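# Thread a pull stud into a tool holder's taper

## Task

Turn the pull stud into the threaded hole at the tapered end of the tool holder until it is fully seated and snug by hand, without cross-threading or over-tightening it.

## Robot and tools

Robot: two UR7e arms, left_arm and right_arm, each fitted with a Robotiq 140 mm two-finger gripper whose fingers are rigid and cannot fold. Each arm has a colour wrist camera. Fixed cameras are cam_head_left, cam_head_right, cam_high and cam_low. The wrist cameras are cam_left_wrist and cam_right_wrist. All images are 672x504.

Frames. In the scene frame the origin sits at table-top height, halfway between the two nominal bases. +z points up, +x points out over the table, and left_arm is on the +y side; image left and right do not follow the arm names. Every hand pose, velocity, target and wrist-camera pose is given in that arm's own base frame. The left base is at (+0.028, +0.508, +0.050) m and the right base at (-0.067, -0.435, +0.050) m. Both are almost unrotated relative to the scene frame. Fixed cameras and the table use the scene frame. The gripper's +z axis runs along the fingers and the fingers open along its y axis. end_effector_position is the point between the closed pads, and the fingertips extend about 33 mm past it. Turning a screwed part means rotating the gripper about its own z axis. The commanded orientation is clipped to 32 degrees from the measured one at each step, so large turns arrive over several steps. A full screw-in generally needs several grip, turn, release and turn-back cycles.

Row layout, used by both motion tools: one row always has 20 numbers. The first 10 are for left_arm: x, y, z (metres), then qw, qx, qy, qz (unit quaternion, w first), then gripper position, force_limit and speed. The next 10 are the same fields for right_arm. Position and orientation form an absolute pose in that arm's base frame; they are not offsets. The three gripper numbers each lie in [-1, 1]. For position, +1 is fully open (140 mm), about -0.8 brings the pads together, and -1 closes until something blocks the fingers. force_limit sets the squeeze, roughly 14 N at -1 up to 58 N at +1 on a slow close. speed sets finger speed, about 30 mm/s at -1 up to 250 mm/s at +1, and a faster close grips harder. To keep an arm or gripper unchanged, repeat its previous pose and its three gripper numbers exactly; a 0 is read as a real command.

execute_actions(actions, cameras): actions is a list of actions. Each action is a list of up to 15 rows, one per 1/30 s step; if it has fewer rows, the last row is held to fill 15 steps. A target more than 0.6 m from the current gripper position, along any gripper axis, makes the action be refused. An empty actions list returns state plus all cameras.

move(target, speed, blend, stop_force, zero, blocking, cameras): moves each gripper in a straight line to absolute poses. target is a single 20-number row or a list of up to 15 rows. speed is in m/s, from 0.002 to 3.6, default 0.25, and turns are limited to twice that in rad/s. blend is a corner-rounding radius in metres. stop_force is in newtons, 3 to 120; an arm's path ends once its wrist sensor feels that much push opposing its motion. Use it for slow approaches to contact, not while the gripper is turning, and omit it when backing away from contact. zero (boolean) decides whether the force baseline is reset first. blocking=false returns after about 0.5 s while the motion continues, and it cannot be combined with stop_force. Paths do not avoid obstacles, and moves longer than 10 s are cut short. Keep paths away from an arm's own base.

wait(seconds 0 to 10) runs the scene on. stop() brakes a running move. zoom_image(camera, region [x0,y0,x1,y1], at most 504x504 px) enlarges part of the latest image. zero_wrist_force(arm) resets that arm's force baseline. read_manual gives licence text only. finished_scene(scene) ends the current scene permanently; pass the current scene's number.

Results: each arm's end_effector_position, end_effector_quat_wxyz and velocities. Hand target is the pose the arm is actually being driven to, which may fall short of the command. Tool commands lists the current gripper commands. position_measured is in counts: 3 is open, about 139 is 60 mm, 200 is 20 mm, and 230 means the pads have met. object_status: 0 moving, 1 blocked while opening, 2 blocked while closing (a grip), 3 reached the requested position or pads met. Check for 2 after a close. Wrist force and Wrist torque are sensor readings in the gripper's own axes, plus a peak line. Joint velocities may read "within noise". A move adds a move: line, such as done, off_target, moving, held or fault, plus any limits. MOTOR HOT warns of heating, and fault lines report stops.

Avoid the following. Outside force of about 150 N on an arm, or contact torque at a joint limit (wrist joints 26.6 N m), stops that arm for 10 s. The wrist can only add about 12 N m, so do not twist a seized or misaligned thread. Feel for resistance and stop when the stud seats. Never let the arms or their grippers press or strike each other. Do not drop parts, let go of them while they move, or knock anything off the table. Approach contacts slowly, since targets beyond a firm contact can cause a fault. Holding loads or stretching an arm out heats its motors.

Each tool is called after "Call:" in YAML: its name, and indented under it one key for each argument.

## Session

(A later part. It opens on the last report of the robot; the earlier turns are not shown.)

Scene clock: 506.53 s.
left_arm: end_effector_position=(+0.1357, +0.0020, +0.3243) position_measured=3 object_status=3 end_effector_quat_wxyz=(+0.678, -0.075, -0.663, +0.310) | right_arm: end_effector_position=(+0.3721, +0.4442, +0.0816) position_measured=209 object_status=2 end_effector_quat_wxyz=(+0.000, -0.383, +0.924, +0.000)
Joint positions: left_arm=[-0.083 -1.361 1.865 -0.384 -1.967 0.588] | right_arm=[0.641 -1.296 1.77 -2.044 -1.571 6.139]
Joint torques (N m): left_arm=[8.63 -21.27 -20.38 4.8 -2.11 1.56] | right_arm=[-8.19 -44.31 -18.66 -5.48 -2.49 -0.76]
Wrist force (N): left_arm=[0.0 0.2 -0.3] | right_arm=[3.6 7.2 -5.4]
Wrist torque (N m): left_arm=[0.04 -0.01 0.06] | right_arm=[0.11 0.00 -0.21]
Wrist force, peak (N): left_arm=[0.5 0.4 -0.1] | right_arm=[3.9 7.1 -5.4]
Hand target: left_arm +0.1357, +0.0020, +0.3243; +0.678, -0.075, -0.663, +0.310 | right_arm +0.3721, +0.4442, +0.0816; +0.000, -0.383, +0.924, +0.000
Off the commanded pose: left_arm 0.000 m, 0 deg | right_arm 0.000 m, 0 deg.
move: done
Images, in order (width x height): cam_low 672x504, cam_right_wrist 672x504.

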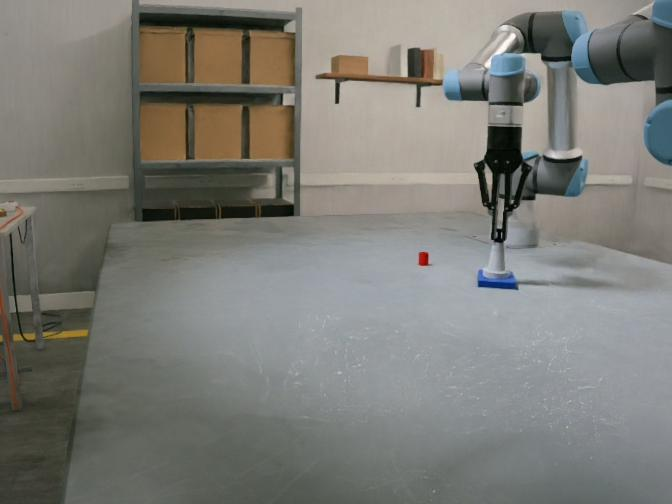

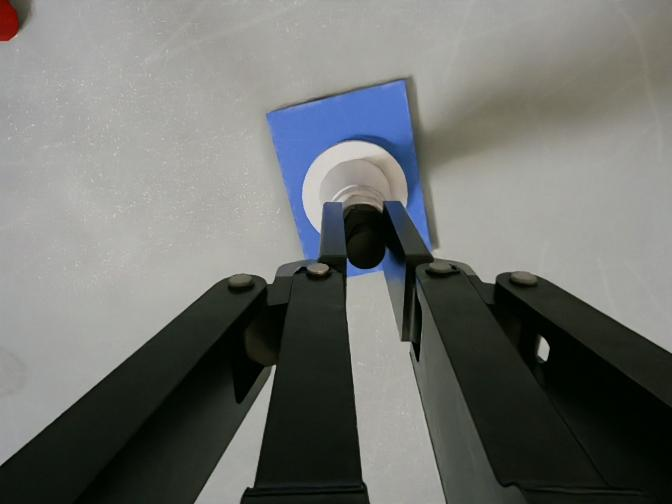

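Call:
move:
  target:
    - [0.1357,0.0020,0.3243,0.678,-0.075,-0.663,0.310,1,1,1,0.3721,0.4442,0.08163,0,0.3827,-0.9239,0,-0.36,1,0]
    - [0.1357,0.0020,0.3243,0.678,-0.075,-0.663,0.310,1,1,1,0.3719,0.4444,0.0816,0,0.9763,-0.2164,0,-0.36,1,0]
    - [0.1357,0.0020,0.3243,0.678,-0.075,-0.663,0.310,1,1,1,0.3717,0.4446,0.0816,0,0.9239,0.3827,0,-0.36,1,0]
    - [0.1357,0.0020,0.3243,0.678,-0.075,-0.663,0.310,1,1,1,0.3717,0.4446,0.0816,0,0.9239,0.3827,0,-1,1,-1]
  speed: 0.8
  blend: [0,0.01,0,0]
  cameras: ["cam_low","cam_right_wrist"]

Call:
zoom_image:
  camera: "cam_low"
  region: [475, 225, 520, 270]

Call:
zoom_image:
  camera: "cam_right_wrist"
  region: [310, 180, 430, 280]

Scene clock: 533.57 s.
left_arm: end_effector_position=(+0.1357, +0.0020, +0.3243) position_measured=3 object_status=3 end_effector_quat_wxyz=(+0.678, -0.075, -0.663, +0.310) | right_arm: end_effector_position=(+0.3717, +0.4446, +0.0816) position_measured=208 object_status=0 end_effector_quat_wxyz=(+0.000, +0.924, +0.383, +0.000)
Joint positions: left_arm=[-0.083 -1.361 1.865 -0.384 -1.967 0.588] | right_arm=[0.642 -1.296 1.77 -2.044 -1.571 2.999]
Joint torques (N m): left_arm=[8.29 -21.87 -20.11 4.83 -1.98 1.69] | right_arm=[-1.47 -40.92 -17.02 -1.38 2.47 -1.34]
Wrist force (N): left_arm=[-0.1 0.3 0.0] | right_arm=[-4.4 3.5 -11.9]
Wrist torque (N m): left_arm=[0.05 0.01 0.06] | right_arm=[0.08 0.17 0.15]
Wrist force, peak (N): left_arm=[-0.1 0.6 -0.3] | right_arm=[-4.4 3.3 -12.2]
Hand target: left_arm +0.1357, +0.0020, +0.3243; +0.678, -0.075, -0.663, +0.310 | right_arm +0.3717, +0.4446, +0.0816; +0.000, +0.924, +0.383, +0.000
Off the commanded pose: left_arm 0.000 m, 0 deg | right_arm 0.000 m, 0 deg.
move: done
Images, in order (width x height): cam_low 672x504, cam_right_wrist 672x504.

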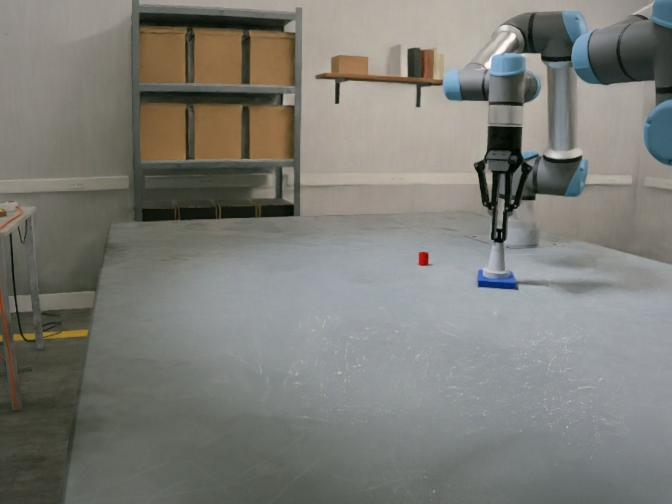

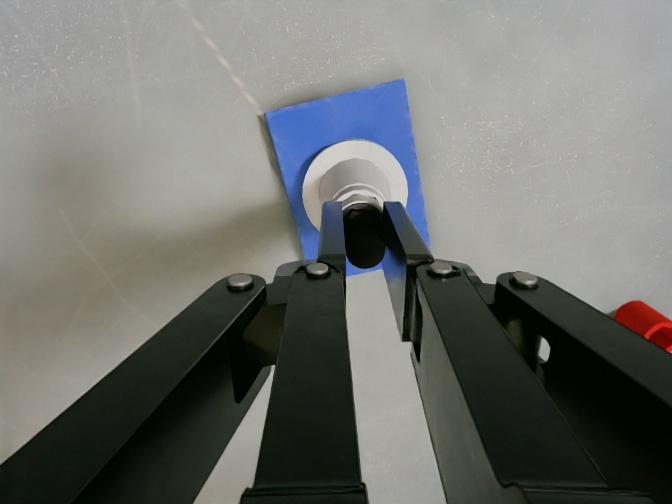

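Scaled by 11.200 from the camera's 672x504 image, which has a finer 960x720 frame.

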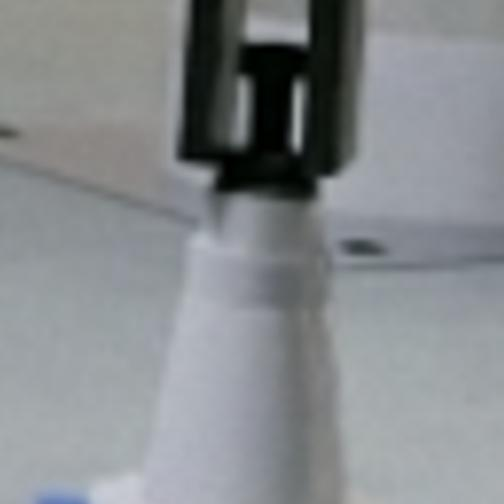

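Scaled by 4.200 from the camera's 672x504 image, which has a finer 960x720 frame.

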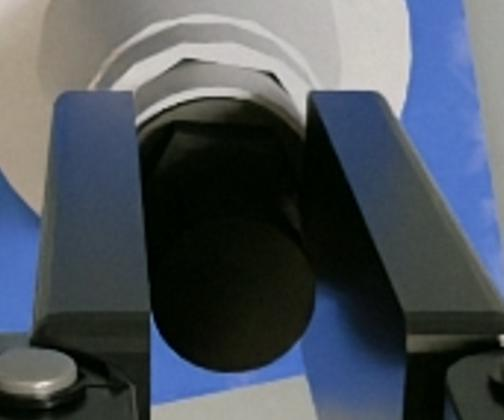

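Call:
move:
  target: [0.1357,0.0020,0.3243,0.678,-0.075,-0.663,0.310,1,1,1,0.37178,0.44465,0.08155,0,0.9763,0.2164,0,-1,1,-1]
  speed: 0.15
  cameras: ["cam_right_wrist"]

Call:
zoom_image:
  camera: "cam_right_wrist"
  region: [330, 180, 410, 250]

Scene clock: 551.70 s.
left_arm: end_effector_position=(+0.1357, +0.0020, +0.3243) position_measured=3 object_status=3 end_effector_quat_wxyz=(+0.678, -0.075, -0.663, +0.310) | right_arm: end_effector_position=(+0.3718, +0.4446, +0.0815) position_measured=208 object_status=2 end_effector_quat_wxyz=(+0.000, +0.976, +0.216, +0.000)
Joint positions: left_arm=[-0.083 -1.361 1.865 -0.384 -1.967 0.588] | right_arm=[0.642 -1.296 1.77 -2.044 -1.571 3.348]
Joint torques (N m): left_arm=[8.27 -21.08 -19.86 4.77 -2.05 1.51] | right_arm=[7.94 -22.47 -30.87 -3.11 -1.29 0.35]
Wrist force (N): left_arm=[0.1 0.4 -0.2] | right_arm=[0.5 2.6 -3.0]
Wrist torque (N m): left_arm=[0.07 -0.02 0.06] | right_arm=[0.09 0.13 0.13]
Wrist force, peak (N): left_arm=[-0.1 0.5 0.2] | right_arm=[-4.4 3.3 -12.3]
Hand target: left_arm +0.1357, +0.0020, +0.3243; +0.678, -0.075, -0.663, +0.310 | right_arm +0.3718, +0.4447, +0.0815; +0.000, +0.976, +0.216, +0.000
Off the commanded pose: left_arm 0.000 m, 0 deg | right_arm 0.000 m, 0 deg.
move: done
Images, in order (width x height): cam_right_wrist 672x504.

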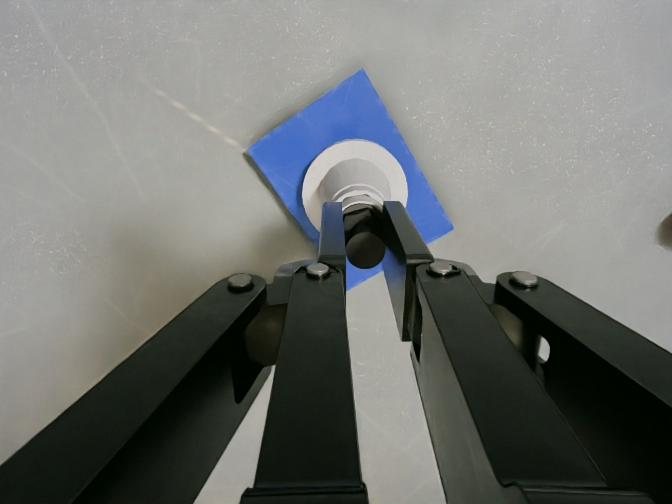

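Scaled by 6.300 from the camera's 672x504 image, which has a finer 960x720 frame.

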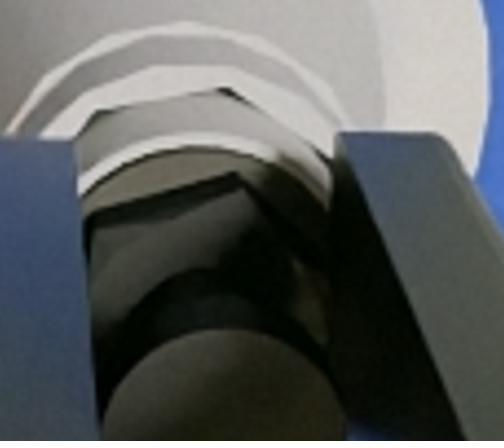

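Call:
move:
  target:
    - [0.1357,0.0020,0.3243,0.678,-0.075,-0.663,0.310,1,1,1,0.37178,0.44465,0.08155,0,0.9763,0.2164,0,-0.36,1,0]
    - [0.1357,0.0020,0.3243,0.678,-0.075,-0.663,0.310,1,1,1,0.37183,0.44467,0.0816,0,0.9914,0.1305,0,-0.36,1,0]
    - [0.1357,0.0020,0.3243,0.678,-0.075,-0.663,0.310,1,1,1,0.37183,0.44467,0.0816,0,0.9914,0.1305,0,-1,1,-1]
  speed: 0.3
  blend: [0,0,0]
  cameras: ["cam_low","cam_right_wrist"]

Call:
zoom_image:
  camera: "cam_right_wrist"
  region: [330, 180, 410, 250]

Call:
zoom_image:
  camera: "cam_low"
  region: [480, 230, 515, 260]

Scene clock: 629.47 s.
left_arm: end_effector_position=(+0.1357, +0.0020, +0.3243) position_measured=3 object_status=3 end_effector_quat_wxyz=(+0.678, -0.075, -0.663, +0.310) | right_arm: end_effector_position=(+0.3718, +0.4447, +0.0816) position_measured=209 object_status=0 end_effector_quat_wxyz=(+0.000, +0.991, +0.131, +0.000)
Joint positions: left_arm=[-0.083 -1.361 1.865 -0.384 -1.967 0.588] | right_arm=[0.642 -1.296 1.769 -2.044 -1.571 3.522]
Joint torques (N m): left_arm=[8.81 -22.11 -20.37 4.89 -1.99 1.5] | right_arm=[8.45 -19.3 -29.65 -3.26 2.19 0.74]
Wrist force (N): left_arm=[-0.2 0.0 -0.2] | right_arm=[-6.4 4.2 -12.9]
Wrist torque (N m): left_arm=[0.01 0.02 0.06] | right_arm=[0.08 0.21 0.49]
Wrist force, peak (N): left_arm=[-0.2 0.6 0.1] | right_arm=[-6.2 4.1 -13.1]
Hand target: left_arm +0.1357, +0.0020, +0.3243; +0.678, -0.075, -0.663, +0.310 | right_arm +0.3718, +0.4447, +0.0816; +0.000, +0.991, +0.131, +0.000
Off the commanded pose: left_arm 0.000 m, 0 deg | right_arm 0.000 m, 0 deg.
move: done
Images, in order (width x height): cam_low 672x504, cam_right_wrist 672x504.

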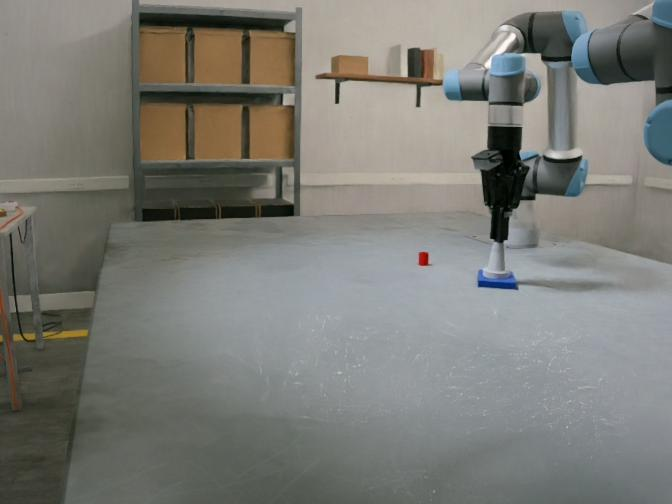

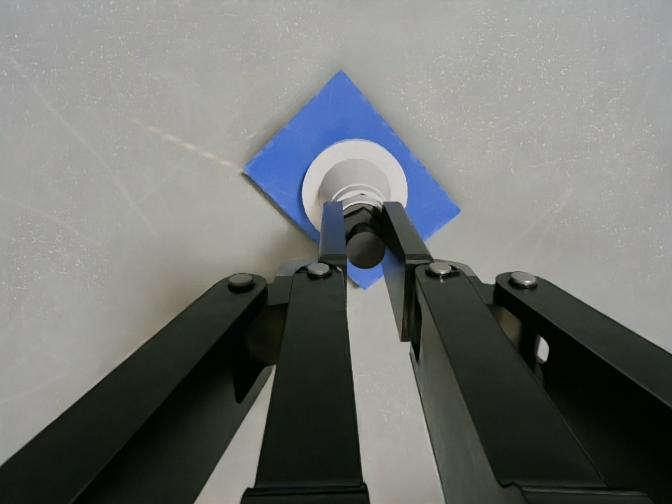

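Scaled by 6.300 from the camera's 672x504 image, which has a finer 960x720 frame.

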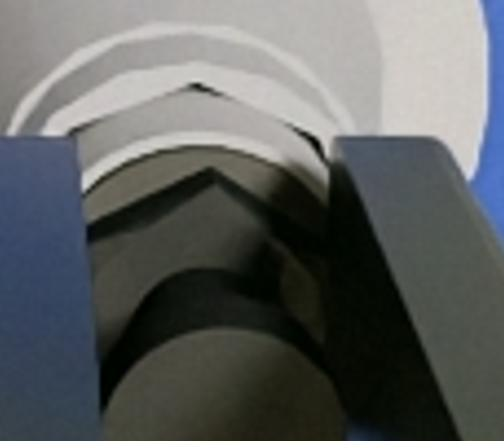

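Scaled by 14.400 from the camera's 672x504 image, which has a finer 960x720 frame.

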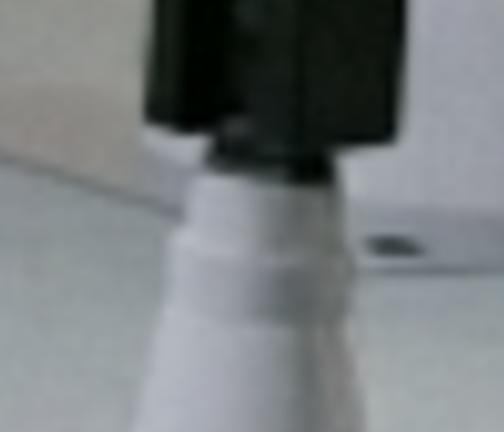

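Call:
move:
  target: [0.1357,0.0020,0.3243,0.678,-0.075,-0.663,0.310,1,1,1,0.37188,0.44468,0.0816,0,0.9990,0.0436,0,-1,1,-1]
  speed: 0.1
  cameras: ["cam_right_wrist"]

Call:
zoom_image:
  camera: "cam_right_wrist"
  region: [330, 180, 410, 250]

Scene clock: 650.93 s.
left_arm: end_effector_position=(+0.1357, +0.0020, +0.3243) position_measured=3 object_status=3 end_effector_quat_wxyz=(+0.678, -0.075, -0.663, +0.310) | right_arm: end_effector_position=(+0.3719, +0.4447, +0.0816) position_measured=209 object_status=2 end_effector_quat_wxyz=(+0.000, +0.999, +0.044, +0.000)
Joint positions: left_arm=[-0.083 -1.361 1.865 -0.384 -1.967 0.588] | right_arm=[0.642 -1.296 1.769 -2.044 -1.571 3.697]
Joint torques (N m): left_arm=[8.74 -21.77 -19.45 4.84 -2.04 1.58] | right_arm=[-2.54 -20.19 -31.36 -1.17 0.31 -0.67]
Wrist force (N): left_arm=[0.0 0.0 0.0] | right_arm=[-1.2 3.8 -6.3]
Wrist torque (N m): left_arm=[0.01 -0.01 0.06] | right_arm=[0.10 0.14 -0.25]
Wrist force, peak (N): left_arm=[0.0 0.6 0.2] | right_arm=[-5.9 4.8 -14.1]
Hand target: left_arm +0.1357, +0.0020, +0.3243; +0.678, -0.075, -0.663, +0.310 | right_arm +0.3719, +0.4447, +0.0816; +0.000, +0.999, +0.044, +0.000
Off the commanded pose: left_arm 0.000 m, 0 deg | right_arm 0.000 m, 0 deg.
move: done
Images, in order (width x height): cam_right_wrist 672x504.

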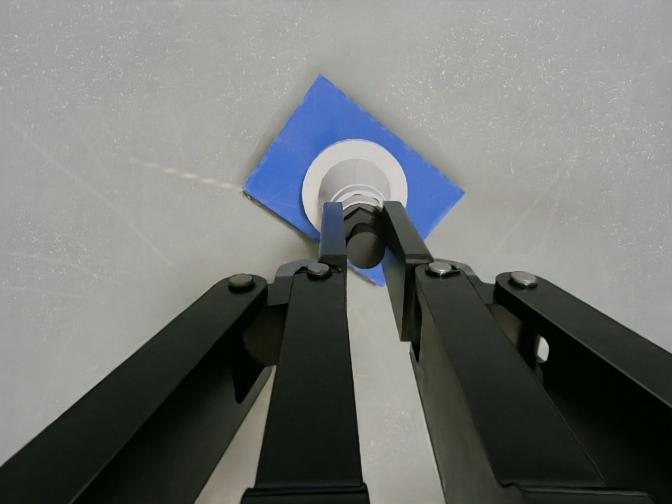

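Scaled by 6.300 from the camera's 672x504 image, which has a finer 960x720 frame.

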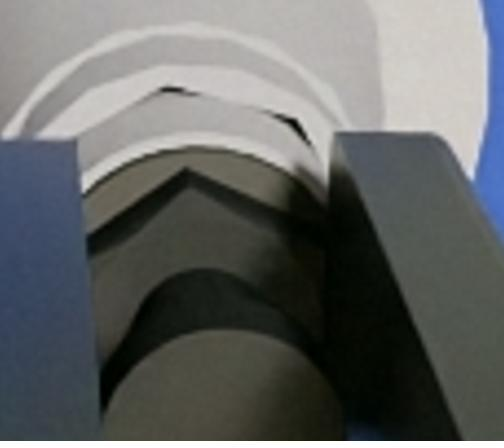

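Call:
move:
  target:
    - [0.1357,0.0020,0.3243,0.678,-0.075,-0.663,0.310,1,1,1,0.37188,0.44468,0.0816,0,0.9990,0.0436,0,-0.36,1,0]
    - [0.1357,0.0020,0.3243,0.678,-0.075,-0.663,0.310,1,1,1,0.37188,0.44468,0.0816,0,0.9990,0.0436,0,-1,1,0.4]
  speed: 0.3
  blend: [0,0]

Call:
wait:
  seconds: 0.5
  cameras: ["cam_right_wrist"]

Call:
zoom_image:
  camera: "cam_right_wrist"
  region: [330, 180, 410, 250]

Scene clock: 713.90 s.
left_arm: end_effector_position=(+0.1357, +0.0020, +0.3243) position_measured=3 object_status=3 end_effector_quat_wxyz=(+0.678, -0.075, -0.663, +0.310) | right_arm: end_effector_position=(+0.3719, +0.4447, +0.0816) position_measured=210 object_status=2 end_effector_quat_wxyz=(+0.000, +0.999, +0.044, +0.000)
Joint positions: left_arm=[-0.083 -1.361 1.865 -0.384 -1.967 0.588] | right_arm=[0.642 -1.296 1.769 -2.044 -1.571 3.697]
Joint torques (N m): left_arm=[7.47 -21.74 -18.49 4.76 -2.1 1.54] | right_arm=[3.94 -28.42 -26.34 -3.57 -0.52 0.93]
Wrist force (N): left_arm=[-0.2 0.1 0.1] | right_arm=[-6.4 5.8 -15.4]
Wrist torque (N m): left_arm=[0.02 0.04 0.06] | right_arm=[0.02 0.19 0.13]
Wrist force, peak (N): left_arm=[-0.1 0.4 0.4] | right_arm=[-6.5 5.7 -16.2]
Hand target: left_arm +0.1357, +0.0020, +0.3243; +0.678, -0.075, -0.663, +0.310 | right_arm +0.3719, +0.4447, +0.0816; +0.000, +0.999, +0.044, +0.000
Off the commanded pose: left_arm 0.000 m, 0 deg | right_arm 0.000 m, 0 deg.
move: done

Scene clock: 714.40 s.
left_arm: end_effector_position=(+0.1357, +0.0020, +0.3243) position_measured=3 object_status=3 end_effector_quat_wxyz=(+0.678, -0.075, -0.663, +0.310) | right_arm: end_effector_position=(+0.3719, +0.4447, +0.0816) position_measured=210 object_status=2 end_effector_quat_wxyz=(+0.000, +0.999, +0.044, +0.000)
Joint positions: left_arm=[-0.083 -1.361 1.865 -0.384 -1.967 0.588] | right_arm=[0.642 -1.296 1.769 -2.044 -1.571 3.697]
Joint torques (N m): left_arm=[8.1 -21.19 -19.5 4.76 -2.05 1.63] | right_arm=[0.56 -29.99 -22.44 -3.6 -0.06 0.96]
Wrist force (N): left_arm=[0.0 0.2 0.0] | right_arm=[-6.5 5.8 -15.4]
Wrist torque (N m): left_arm=[0.03 -0.01 0.07] | right_arm=[0.03 0.21 0.13]
Wrist force, peak (N): left_arm=[-0.5 0.5 0.0] | right_arm=[-6.6 5.9 -15.9]
Hand target: left_arm +0.1357, +0.0020, +0.3243; +0.678, -0.075, -0.663, +0.310 | right_arm +0.3719, +0.4447, +0.0816; +0.000, +0.999, +0.044, +0.000
Tool commands: left_gripper/position=+1.0 left_gripper/force_limit=+1.0 left_gripper/speed=+1.0 right_gripper/position=-1.0 right_gripper/force_limit=+1.0 right_gripper/speed=+0.4
Off the commanded pose: left_arm 0.000 m, 0 deg | right_arm 0.000 m, 0 deg.
wait: 0.50 s; at rest by 0.17 s
Images, in order (width x height): cam_right_wrist 672x504.

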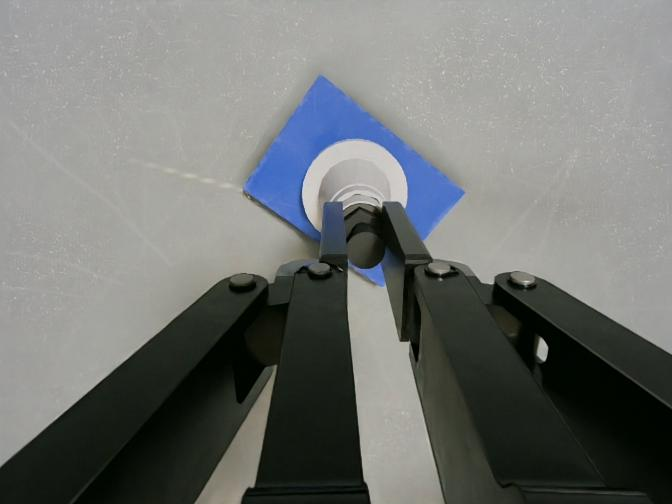

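Scaled by 6.300 from the camera's 672x504 image, which has a finer 960x720 frame.

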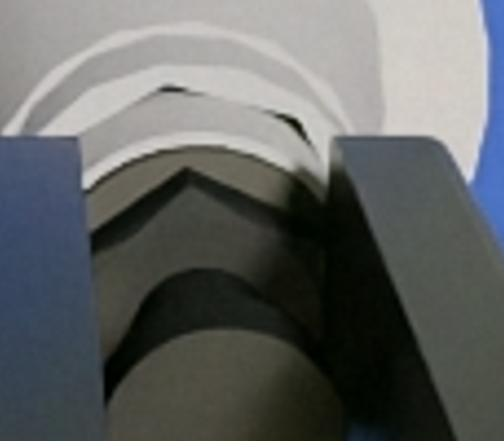

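Call:
move:
  target: [0.1357,0.0020,0.3243,0.678,-0.075,-0.663,0.310,1,1,1,0.37192,0.44468,0.08165,0,0.9990,-0.0436,0,-1,1,0.4]
  speed: 0.1
  cameras: ["cam_right_wrist"]

Call:
zoom_image:
  camera: "cam_right_wrist"
  region: [330, 180, 410, 250]

Scene clock: 724.83 s.
left_arm: end_effector_position=(+0.1357, +0.0020, +0.3243) position_measured=3 object_status=3 end_effector_quat_wxyz=(+0.678, -0.075, -0.663, +0.310) | right_arm: end_effector_position=(+0.3719, +0.4447, +0.0816) position_measured=210 object_status=2 end_effector_quat_wxyz=(+0.000, +0.999, -0.044, +0.000)
Joint positions: left_arm=[-0.083 -1.361 1.865 -0.384 -1.967 0.588] | right_arm=[0.642 -1.296 1.769 -2.044 -1.571 3.871]
Joint torques (N m): left_arm=[7.9 -21.98 -19.92 4.87 -1.96 1.6] | right_arm=[0.49 -39.81 -31.47 -1.27 -0.06 -0.74]
Wrist force (N): left_arm=[0.1 0.4 0.1] | right_arm=[0.0 4.0 -6.0]
Wrist torque (N m): left_arm=[0.07 -0.02 0.06] | right_arm=[0.06 0.10 -0.38]
Wrist force, peak (N): left_arm=[0.1 0.7 0.2] | right_arm=[-6.7 5.9 -15.9]
Hand target: left_arm +0.1357, +0.0020, +0.3243; +0.678, -0.075, -0.663, +0.310 | right_arm +0.3719, +0.4447, +0.0816; +0.000, +0.999, -0.044, +0.000
Off the commanded pose: left_arm 0.000 m, 0 deg | right_arm 0.000 m, 0 deg.
move: done
Images, in order (width x height): cam_right_wrist 672x504.

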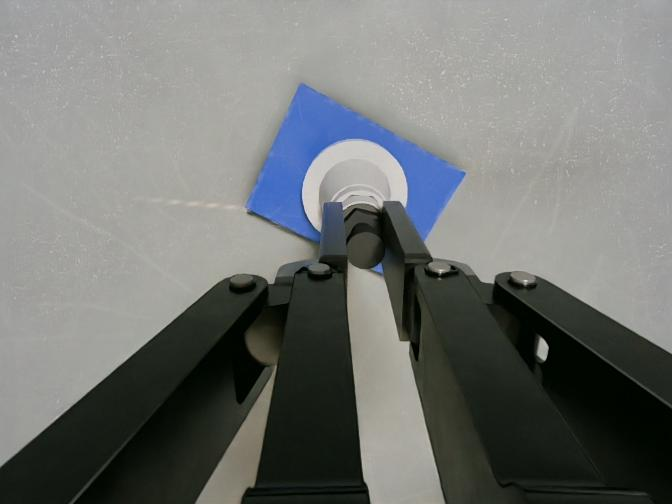

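Scaled by 6.300 from the camera's 672x504 image, which has a finer 960x720 frame.

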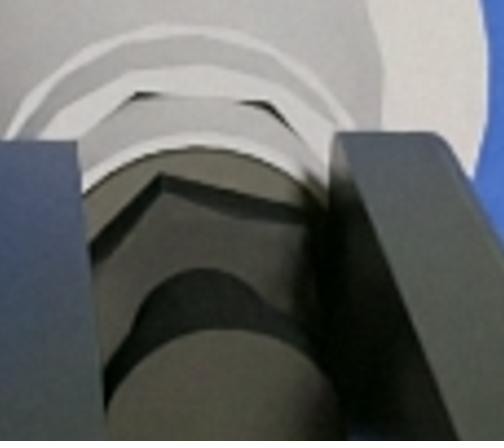

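Call:
move:
  target:
    - [0.1357,0.0020,0.3243,0.678,-0.075,-0.663,0.310,1,1,1,0.37192,0.44468,0.0816,0,0.9990,-0.0436,0,-0.36,1,0]
    - [0.1357,0.0020,0.3243,0.678,-0.075,-0.663,0.310,1,1,1,0.37192,0.44468,0.0816,0,0.9990,-0.0436,0,-1,1,0.8]
  speed: 0.3
  blend: [0,0]

Call:
wait:
  seconds: 0.5

Call:
move:
  target: [0.1357,0.0020,0.3243,0.678,-0.075,-0.663,0.310,1,1,1,0.3720,0.44466,0.08165,0,0.9848,-0.1736,0,-1,1,0.8]
  speed: 0.1
  cameras: ["cam_right_wrist","cam_low"]

Call:
zoom_image:
  camera: "cam_right_wrist"
  region: [330, 180, 410, 250]

Scene clock: 757.80 s.
left_arm: end_effector_position=(+0.1357, +0.0020, +0.3243) position_measured=3 object_status=3 end_effector_quat_wxyz=(+0.678, -0.075, -0.663, +0.310) | right_arm: end_effector_position=(+0.3719, +0.4447, +0.0816) position_measured=211 object_status=2 end_effector_quat_wxyz=(+0.000, +0.999, -0.044, +0.000)
Joint positions: left_arm=[-0.083 -1.361 1.865 -0.384 -1.967 0.588] | right_arm=[0.642 -1.296 1.769 -2.044 -1.571 3.871]
Joint torques (N m): left_arm=[8.71 -21.79 -19.74 4.76 -1.97 1.66] | right_arm=[-0.02 -22.48 -13.79 -4.35 0.33 0.95]
Wrist force (N): left_arm=[-0.1 0.2 0.1] | right_arm=[-6.5 7.0 -19.2]
Wrist torque (N m): left_arm=[0.04 0.01 0.05] | right_arm=[-0.05 0.22 0.12]
Wrist force, peak (N): left_arm=[0.1 0.6 0.1] | right_arm=[-6.5 7.0 -19.2]
Hand target: left_arm +0.1357, +0.0020, +0.3243; +0.678, -0.075, -0.663, +0.310 | right_arm +0.3719, +0.4447, +0.0816; +0.000, +0.999, -0.044, +0.000
Off the commanded pose: left_arm 0.000 m, 0 deg | right_arm 0.000 m, 0 deg.
move: done

Scene clock: 758.30 s.
left_arm: end_effector_position=(+0.1357, +0.0020, +0.3243) position_measured=3 object_status=3 end_effector_quat_wxyz=(+0.678, -0.075, -0.663, +0.310) | right_arm: end_effector_position=(+0.3719, +0.4447, +0.0816) position_measured=211 object_status=2 end_effector_quat_wxyz=(+0.000, +0.999, -0.044, +0.000)
Joint positions: left_arm=[-0.083 -1.361 1.865 -0.384 -1.967 0.588] | right_arm=[0.642 -1.296 1.769 -2.044 -1.571 3.871]
Joint torques (N m): left_arm=[8.96 -21.98 -19.59 4.77 -1.91 1.48] | right_arm=[-2.3 -21.93 -12.6 -4.47 0.44 0.67]
Wrist force (N): left_arm=[-0.2 0.0 -0.2] | right_arm=[-6.5 6.9 -19.1]
Wrist torque (N m): left_arm=[-0.01 0.03 0.06] | right_arm=[-0.09 0.23 0.12]
Wrist force, peak (N): left_arm=[0.4 0.0 0.3] | right_arm=[-6.5 6.9 -19.1]
Hand target: left_arm +0.1357, +0.0020, +0.3243; +0.678, -0.075, -0.663, +0.310 | right_arm +0.3719, +0.4447, +0.0816; +0.000, +0.999, -0.044, +0.000
Tool commands: left_gripper/position=+1.0 left_gripper/force_limit=+1.0 left_gripper/speed=+1.0 right_gripper/position=-1.0 right_gripper/force_limit=+1.0 right_gripper/speed=+0.8
Off the commanded pose: left_arm 0.000 m, 0 deg | right_arm 0.000 m, 0 deg.
wait: 0.50 s; at rest by 0.17 s

Scene clock: 759.97 s.
left_arm: end_effector_position=(+0.1357, +0.0020, +0.3243) position_measured=3 object_status=3 end_effector_quat_wxyz=(+0.678, -0.075, -0.663, +0.310) | right_arm: end_effector_position=(+0.3720, +0.4447, +0.0817) position_measured=211 object_status=2 end_effector_quat_wxyz=(+0.000, +0.985, -0.174, +0.000)
Joint positions: left_arm=[-0.083 -1.361 1.865 -0.384 -1.967 0.588] | right_arm=[0.642 -1.296 1.769 -2.044 -1.571 4.133]
Joint torques (N m): left_arm=[8.77 -21.7 -19.4 4.86 -2.07 1.57] | right_arm=[-1.4 -20.38 -30.71 -1.66 -0.53 -0.69]
Wrist force (N): left_arm=[0.2 0.1 0.2] | right_arm=[0.3 4.7 -7.4]
Wrist torque (N m): left_arm=[0.02 -0.04 0.07] | right_arm=[0.03 0.12 -0.29]
Wrist force, peak (N): left_arm=[0.1 0.6 0.0] | right_arm=[-6.3 7.2 -19.1]
Hand target: left_arm +0.1357, +0.0020, +0.3243; +0.678, -0.075, -0.663, +0.310 | right_arm +0.3720, +0.4447, +0.0817; +0.000, +0.985, -0.174, +0.000
Off the commanded pose: left_arm 0.000 m, 0 deg | right_arm 0.000 m, 0 deg.
move: done
Images, in order (width x height): cam_low 672x504, cam_right_wrist 672x504.

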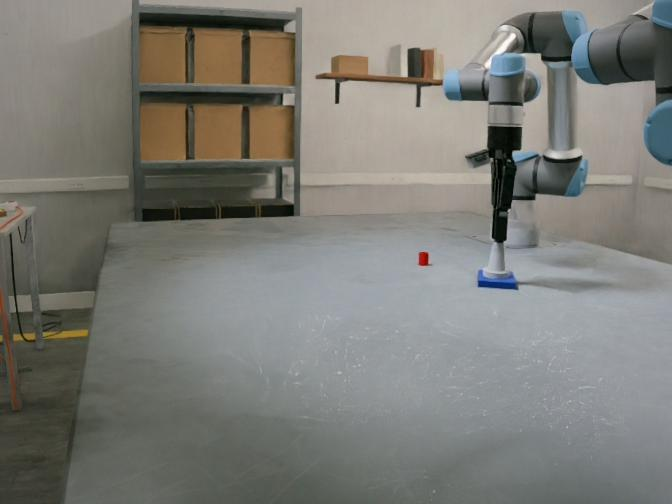

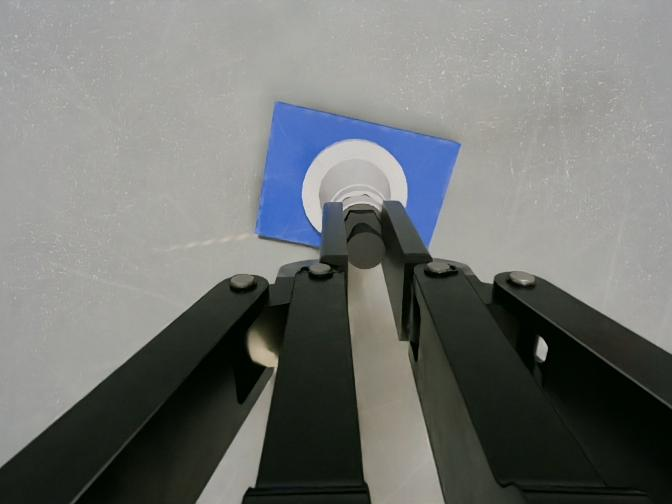

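Scaled by 6.300 from the camera's 672x504 image, which has a finer 960x720 frame.

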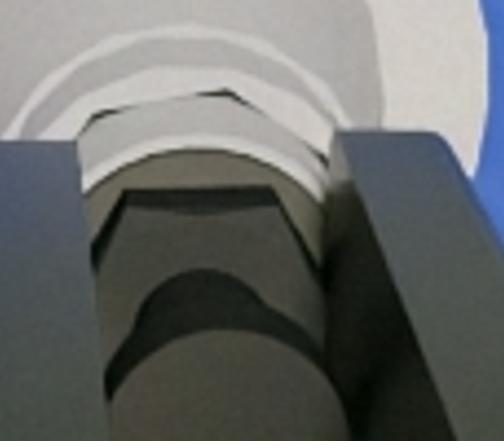

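Call:
move:
  target: [0.1357,0.0020,0.3243,0.678,-0.075,-0.663,0.310,1,1,1,0.37211,0.44458,0.08165,0,0.9063,-0.4226,0,-1,1,0.8]
  speed: 0.06
  blocking: false

Call:
wait:
  seconds: 0.7

Call:
wait:
  seconds: 0.7

Call:
wait:
  seconds: 5

Scene clock: 803.83 s.
left_arm: end_effector_position=(+0.1357, +0.0020, +0.3243) position_measured=3 object_status=3 end_effector_quat_wxyz=(+0.678, -0.075, -0.663, +0.310) | right_arm: end_effector_position=(+0.3720, +0.4447, +0.0817) position_measured=211 object_status=2 end_effector_quat_wxyz=(+0.000, +0.980, -0.199, +0.000) end_effector_velocity=(+0.000, +0.000, +0.000) end_effector_angular_velocity=(-0.001, +0.000, -0.120)
Joint positions: left_arm=[-0.083 -1.361 1.865 -0.384 -1.967 0.588] | right_arm=[0.642 -1.296 1.769 -2.044 -1.571 4.184]
Joint velocities: left_arm=[within noise] | right_arm=[0 0 0 0 -0.001 0.119]
Joint torques (N m): left_arm=[8.16 -22.06 -19.04 4.73 -2.03 1.5] | right_arm=[2.83 -20.52 -29.16 -3.02 0.67 2.08]
Wrist force (N): left_arm=[0.0 0.3 0.0] | right_arm=[-0.8 4.1 -7.3]
Wrist torque (N m): left_arm=[0.07 -0.02 0.06] | right_arm=[0.05 0.14 -0.44]
Wrist force, peak (N): left_arm=[-0.5 0.0 -0.1] | right_arm=[-0.5 4.6 -8.4]
Hand target: left_arm +0.1357, +0.0020, +0.3243; +0.678, -0.075, -0.663, +0.310 | right_arm +0.3720, +0.4446, +0.0817; +0.000, +0.979, -0.202, +0.000
Tool commands: left_gripper/position=+1.0 left_gripper/force_limit=+1.0 left_gripper/speed=+1.0 right_gripper/position=-1.0 right_gripper/force_limit=+1.0 right_gripper/speed=+0.8
Off the commanded pose: left_arm 0.000 m, 0 deg | right_arm 0.000 m, 27 deg.
move: running

Scene clock: 804.53 s.
left_arm: end_effector_position=(+0.1357, +0.0020, +0.3243) position_measured=3 object_status=3 end_effector_quat_wxyz=(+0.678, -0.075, -0.663, +0.310) | right_arm: end_effector_position=(+0.3720, +0.4446, +0.0816) position_measured=211 object_status=2 end_effector_quat_wxyz=(+0.000, +0.971, -0.240, +0.000) end_effector_velocity=(+0.000, +0.000, +0.000) end_effector_angular_velocity=(-0.001, +0.000, -0.120)
Joint positions: left_arm=[-0.083 -1.361 1.865 -0.384 -1.967 0.588] | right_arm=[0.642 -1.296 1.769 -2.044 -1.571 4.267]
Joint velocities: left_arm=[within noise] | right_arm=[0 0 0 0 0 0.12]
Joint torques (N m): left_arm=[8.76 -21.35 -19.46 4.91 -2.03 1.57] | right_arm=[-8.32 -21.1 -27.55 -3.29 2.41 1.96]
Wrist force (N): left_arm=[-0.1 0.3 0.1] | right_arm=[0.3 4.0 -5.5]
Wrist torque (N m): left_arm=[0.05 0.02 0.07] | right_arm=[0.04 0.13 -0.39]
Wrist force, peak (N): left_arm=[0.2 0.5 0.1] | right_arm=[-0.6 4.4 -6.8]
Hand target: left_arm +0.1357, +0.0020, +0.3243; +0.678, -0.075, -0.663, +0.310 | right_arm +0.3720, +0.4446, +0.0817; +0.000, +0.970, -0.243, +0.000
Tool commands: left_gripper/position=+1.0 left_gripper/force_limit=+1.0 left_gripper/speed=+1.0 right_gripper/position=-1.0 right_gripper/force_limit=+1.0 right_gripper/speed=+0.8
Off the commanded pose: left_arm 0.000 m, 0 deg | right_arm 0.000 m, 22 deg.
earlier move: running
wait: 0.70 s; no rest

Scene clock: 805.23 s.
left_arm: end_effector_position=(+0.1357, +0.0020, +0.3243) position_measured=3 object_status=3 end_effector_quat_wxyz=(+0.678, -0.075, -0.663, +0.310) | right_arm: end_effector_position=(+0.3720, +0.4446, +0.0816) position_measured=211 object_status=2 end_effector_quat_wxyz=(+0.000, +0.960, -0.280, +0.000) end_effector_velocity=(+0.000, +0.000, +0.000) end_effector_angular_velocity=(-0.001, -0.001, -0.121)
Joint positions: left_arm=[-0.083 -1.361 1.865 -0.384 -1.967 0.588] | right_arm=[0.642 -1.296 1.769 -2.044 -1.571 4.352]
Joint velocities: left_arm=[within noise] | right_arm=[0 0 0 0 -0.001 0.12]
Joint torques (N m): left_arm=[8.41 -21.57 -18.75 4.75 -1.94 1.54] | right_arm=[-6.75 -21.32 -27.63 -3.62 1.15 2.29]
Wrist force (N): left_arm=[-0.3 0.1 -0.1] | right_arm=[1.2 4.4 -5.1]
Wrist torque (N m): left_arm=[0.01 0.06 0.06] | right_arm=[0.17 0.08 -0.30]
Wrist force, peak (N): left_arm=[0.0 0.5 0.0] | right_arm=[-0.5 4.5 -6.1]
Hand target: left_arm +0.1357, +0.0020, +0.3243; +0.678, -0.075, -0.663, +0.310 | right_arm +0.3720, +0.4446, +0.0817; +0.000, +0.959, -0.283, +0.000
Tool commands: left_gripper/position=+1.0 left_gripper/force_limit=+1.0 left_gripper/speed=+1.0 right_gripper/position=-1.0 right_gripper/force_limit=+1.0 right_gripper/speed=+0.8
Off the commanded pose: left_arm 0.000 m, 0 deg | right_arm 0.000 m, 17 deg.
earlier move: running
wait: 0.70 s; no rest

Scene clock: 807.93 s.
left_arm: end_effector_position=(+0.1357, +0.0020, +0.3243) position_measured=3 object_status=3 end_effector_quat_wxyz=(+0.678, -0.075, -0.663, +0.310) | right_arm: end_effector_position=(+0.3721, +0.4446, +0.0816) position_measured=211 object_status=2 end_effector_quat_wxyz=(+0.000, +0.906, -0.423, +0.000) end_effector_velocity=(+0.000, +0.000, -0.001) end_effector_angular_velocity=(-0.001, +0.001, +0.010)
Joint positions: left_arm=[-0.083 -1.361 1.865 -0.384 -1.967 0.588] | right_arm=[0.642 -1.296 1.769 -2.044 -1.571 4.657]
Joint velocities: left_arm=[within noise] | right_arm=[0 0.001 0 0.001 0 -0.009]
Joint torques (N m): left_arm=[8.07 -22.15 -19.45 4.73 -2.05 1.53] | right_arm=[-5.91 -21.81 -31.65 -4.15 0.93 -0.77]
Wrist force (N): left_arm=[0.1 0.0 0.1] | right_arm=[1.5 5.5 -4.4]
Wrist torque (N m): left_arm=[-0.01 -0.03 0.07] | right_arm=[0.14 0.03 -0.42]
Wrist force, peak (N): left_arm=[0.1 0.7 0.0] | right_arm=[1.4 5.5 -4.6]
Hand target: left_arm +0.1357, +0.0020, +0.3243; +0.678, -0.075, -0.663, +0.310 | right_arm +0.3721, +0.4446, +0.0816; +0.000, +0.906, -0.423, +0.000
Tool commands: left_gripper/position=+1.0 left_gripper/force_limit=+1.0 left_gripper/speed=+1.0 right_gripper/position=-1.0 right_gripper/force_limit=+1.0 right_gripper/speed=+0.8
Off the commanded pose: left_arm 0.000 m, 0 deg | right_arm 0.000 m, 0 deg.
earlier move: done
wait: 2.70 of 5 s (the move ended)

Call:
move:
  target:
    - [0.1357,0.0020,0.3243,0.678,-0.075,-0.663,0.310,1,1,1,0.37205,0.44453,0.08165,0,0.9063,-0.4226,0,-0.2,1,0]
    - [0.1357,0.0020,0.3243,0.678,-0.075,-0.663,0.310,1,1,1,0.37205,0.44453,0.08165,0,0.9063,-0.4226,0,-1,1,1]
  speed: 0.3
  blend: [0,0]

Call:
wait:
  seconds: 0.3

Call:
move:
  target: [0.1357,0.0020,0.3243,0.678,-0.075,-0.663,0.310,1,1,1,0.37207,0.44449,0.0817,0,0.8290,-0.5592,0,-1,1,1]
  speed: 0.08
  cameras: ["cam_right_wrist"]

Call:
zoom_image:
  camera: "cam_right_wrist"
  region: [330, 180, 410, 250]

Scene clock: 896.43 s.
left_arm: end_effector_position=(+0.1357, +0.0020, +0.3243) position_measured=3 object_status=3 end_effector_quat_wxyz=(+0.678, -0.075, -0.663, +0.310) | right_arm: end_effector_position=(+0.3721, +0.4445, +0.0817) position_measured=213 object_status=2 end_effector_quat_wxyz=(+0.000, +0.906, -0.423, +0.000)
Joint positions: left_arm=[-0.083 -1.361 1.865 -0.384 -1.967 0.588] | right_arm=[0.642 -1.296 1.769 -2.044 -1.571 4.656]
Joint torques (N m): left_arm=[8.43 -21.31 -18.95 4.83 -2.08 1.59] | right_arm=[3.15 -32.29 -16.55 -4.27 0.57 -0.01]
Wrist force (N): left_arm=[-0.3 0.0 -0.2] | right_arm=[-1.2 7.2 -15.8]
Wrist torque (N m): left_arm=[0.00 0.04 0.06] | right_arm=[0.06 0.10 0.25]
Wrist force, peak (N): left_arm=[0.0 0.6 0.0] | right_arm=[-1.1 7.1 -16.2]
Hand target: left_arm +0.1357, +0.0020, +0.3243; +0.678, -0.075, -0.663, +0.310 | right_arm +0.3720, +0.4445, +0.0817; +0.000, +0.906, -0.423, +0.000
Off the commanded pose: left_arm 0.000 m, 0 deg | right_arm 0.000 m, 0 deg.
move: done

Scene clock: 896.73 s.
left_arm: end_effector_position=(+0.1357, +0.0020, +0.3243) position_measured=3 object_status=3 end_effector_quat_wxyz=(+0.678, -0.075, -0.663, +0.310) | right_arm: end_effector_position=(+0.3721, +0.4445, +0.0817) position_measured=213 object_status=2 end_effector_quat_wxyz=(+0.000, +0.906, -0.423, +0.000)
Joint positions: left_arm=[-0.083 -1.361 1.865 -0.384 -1.967 0.588] | right_arm=[0.642 -1.296 1.769 -2.044 -1.571 4.656]
Joint torques (N m): left_arm=[8.3 -21.5 -19.6 4.82 -1.88 1.56] | right_arm=[2.22 -23.85 -15.81 -4.24 1.04 -0.35]
Wrist force (N): left_arm=[0.0 0.0 0.1] | right_arm=[-1.1 7.1 -16.0]
Wrist torque (N m): left_arm=[-0.01 -0.01 0.06] | right_arm=[0.04 0.08 0.24]
Wrist force, peak (N): left_arm=[0.1 0.6 0.2] | right_arm=[-1.3 7.3 -16.2]
Hand target: left_arm +0.1357, +0.0020, +0.3243; +0.678, -0.075, -0.663, +0.310 | right_arm +0.3720, +0.4445, +0.0817; +0.000, +0.906, -0.423, +0.000
Tool commands: left_gripper/position=+1.0 left_gripper/force_limit=+1.0 left_gripper/speed=+1.0 right_gripper/position=-1.0 right_gripper/force_limit=+1.0 right_gripper/speed=+1.0
Off the commanded pose: left_arm 0.000 m, 0 deg | right_arm 0.000 m, 0 deg.
wait: 0.30 s; at rest by 0.17 s

Scene clock: 899.00 s.
left_arm: end_effector_position=(+0.1357, +0.0020, +0.3243) position_measured=3 object_status=3 end_effector_quat_wxyz=(+0.678, -0.075, -0.663, +0.310) | right_arm: end_effector_position=(+0.3721, +0.4445, +0.0817) position_measured=213 object_status=2 end_effector_quat_wxyz=(+0.000, +0.829, -0.559, +0.000)
Joint positions: left_arm=[-0.083 -1.361 1.865 -0.384 -1.967 0.588] | right_arm=[0.642 -1.296 1.769 -2.044 -1.571 4.97]
Joint torques (N m): left_arm=[8.51 -21.75 -19 4.88 -2.11 1.62] | right_arm=[-4.91 -34.94 -19.1 -1.98 -1.96 -0.33]
Wrist force (N): left_arm=[0.1 0.1 0.3] | right_arm=[-1.0 4.6 -8.0]
Wrist torque (N m): left_arm=[0.01 -0.04 0.06] | right_arm=[0.19 0.11 -0.60]
Wrist force, peak (N): left_arm=[0.1 0.7 0.0] | right_arm=[1.5 7.4 -16.5]
Hand target: left_arm +0.1357, +0.0020, +0.3243; +0.678, -0.075, -0.663, +0.310 | right_arm +0.3721, +0.4445, +0.0817; +0.000, +0.829, -0.559, +0.000
Off the commanded pose: left_arm 0.000 m, 0 deg | right_arm 0.000 m, 0 deg.
move: done
Images, in order (width x height): cam_right_wrist 672x504.

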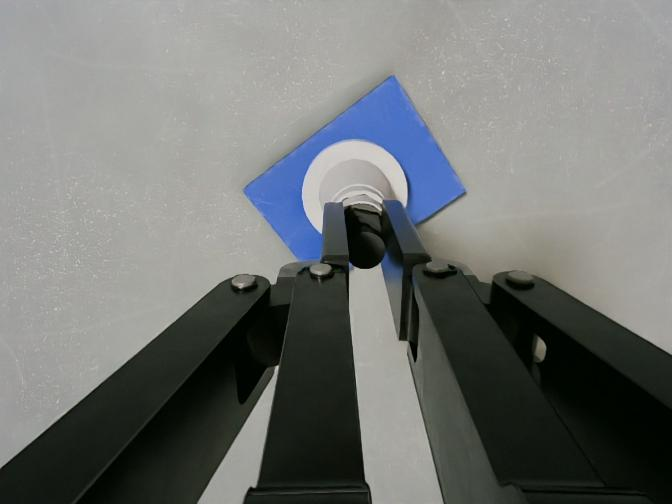

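Scaled by 6.300 from the camera's 672x504 image, which has a finer 960x720 frame.

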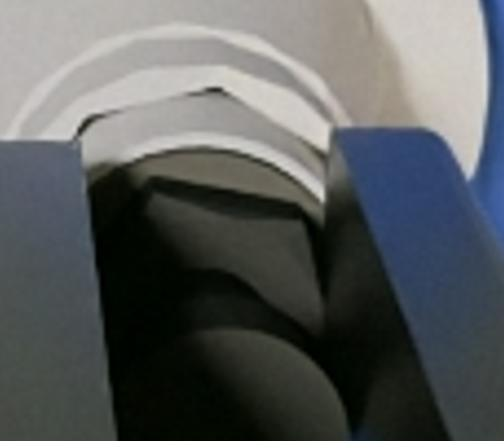

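Call:
move:
  target:
    - [0.1357,0.0020,0.3243,0.678,-0.075,-0.663,0.310,1,1,1,0.37207,0.44449,0.0817,0,0.8290,-0.5592,0,-0.2,1,-0.5]
    - [0.1357,0.0020,0.3243,0.678,-0.075,-0.663,0.310,1,1,1,0.3719,0.4444,0.0850,0,0.8290,-0.5592,0,-0.2,1,-0.5]
    - [0.1357,0.0020,0.3243,0.678,-0.075,-0.663,0.310,1,1,1,0.3719,0.4444,0.22,0,0.8290,-0.5592,0,-0.2,1,-0.5]
  speed: [0.1,0.05,0.25]
  blend: [0,0.001,0]
  cameras: ["all"]

Call:
zoom_image:
  camera: "cam_low"
  region: [478, 220, 518, 260]

Call:
zoom_image:
  camera: "cam_right_wrist"
  region: [300, 140, 430, 290]

Scene clock: 910.90 s.
left_arm: end_effector_position=(+0.1357, +0.0020, +0.3243) position_measured=3 object_status=3 end_effector_quat_wxyz=(+0.678, -0.075, -0.663, +0.310) | right_arm: end_effector_position=(+0.3719, +0.4444, +0.2200) position_measured=154 object_status=3 end_effector_quat_wxyz=(+0.000, +0.829, -0.559, +0.000)
Joint positions: left_arm=[-0.083 -1.361 1.865 -0.384 -1.967 0.588] | right_arm=[0.642 -1.393 1.52 -1.698 -1.571 4.97]
Joint torques (N m): left_arm=[8.28 -22.09 -18.73 4.74 -1.97 1.54] | right_arm=[-4.83 -22.41 -32.49 -1.27 -1.94 -0.4]
Wrist force (N): left_arm=[0.0 0.3 0.0] | right_arm=[-1.7 0.0 -0.8]
Wrist torque (N m): left_arm=[0.07 -0.01 0.06] | right_arm=[0.07 0.11 0.34]
Wrist force, peak (N): left_arm=[-0.3 0.2 0.5] | right_arm=[-1.0 4.7 -8.3]
Hand target: left_arm +0.1357, +0.0020, +0.3243; +0.678, -0.075, -0.663, +0.310 | right_arm +0.3719, +0.4444, +0.2200; +0.000, +0.829, -0.559, +0.000
Off the commanded pose: left_arm 0.000 m, 0 deg | right_arm 0.000 m, 0 deg.
move: done

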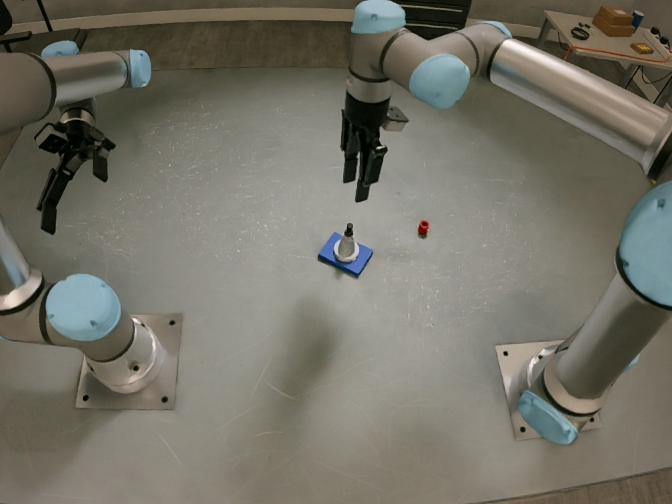

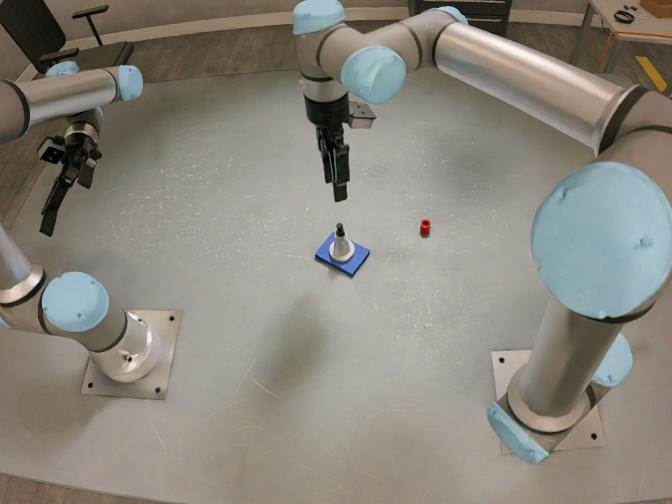

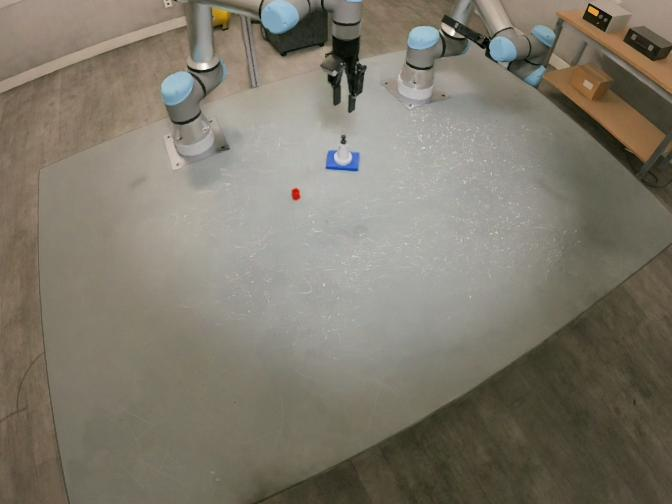

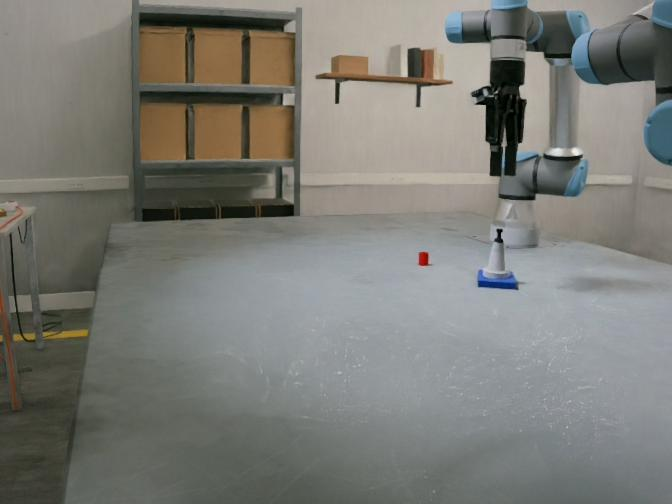

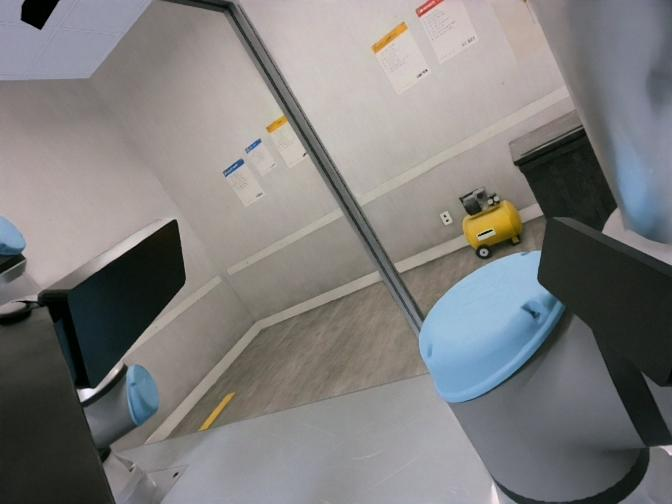

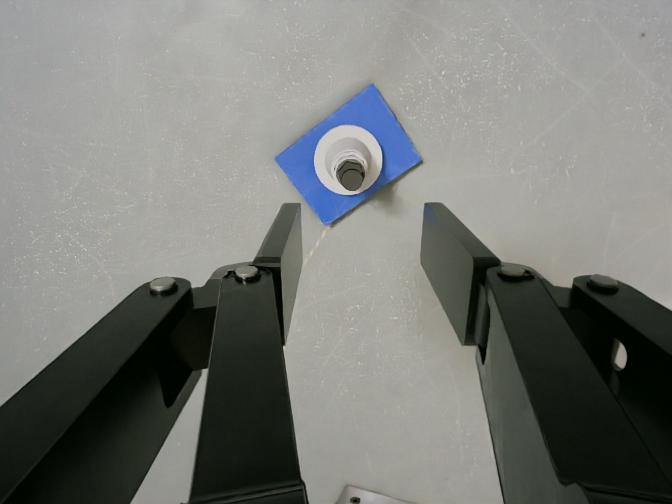

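Scaled by 12.600 from the camera's 672x504 image, which has a finer 960x720 frame.

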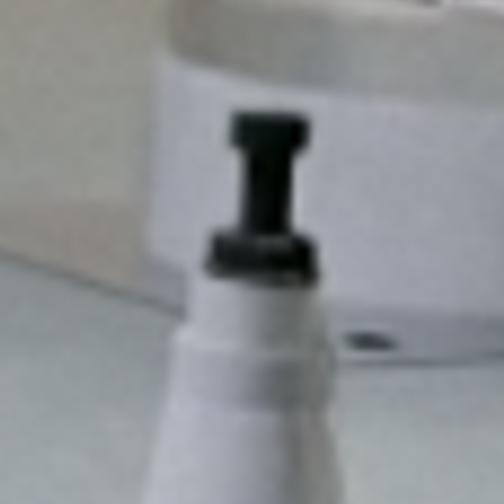

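Scaled by 3.360 from the camera's 672x504 image, which has a finer 960x720 frame.

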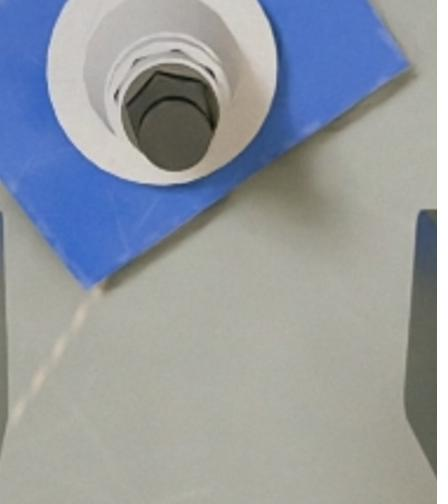

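Call:
finished_scene:
  scene: 2

The scene is finished: the task was done.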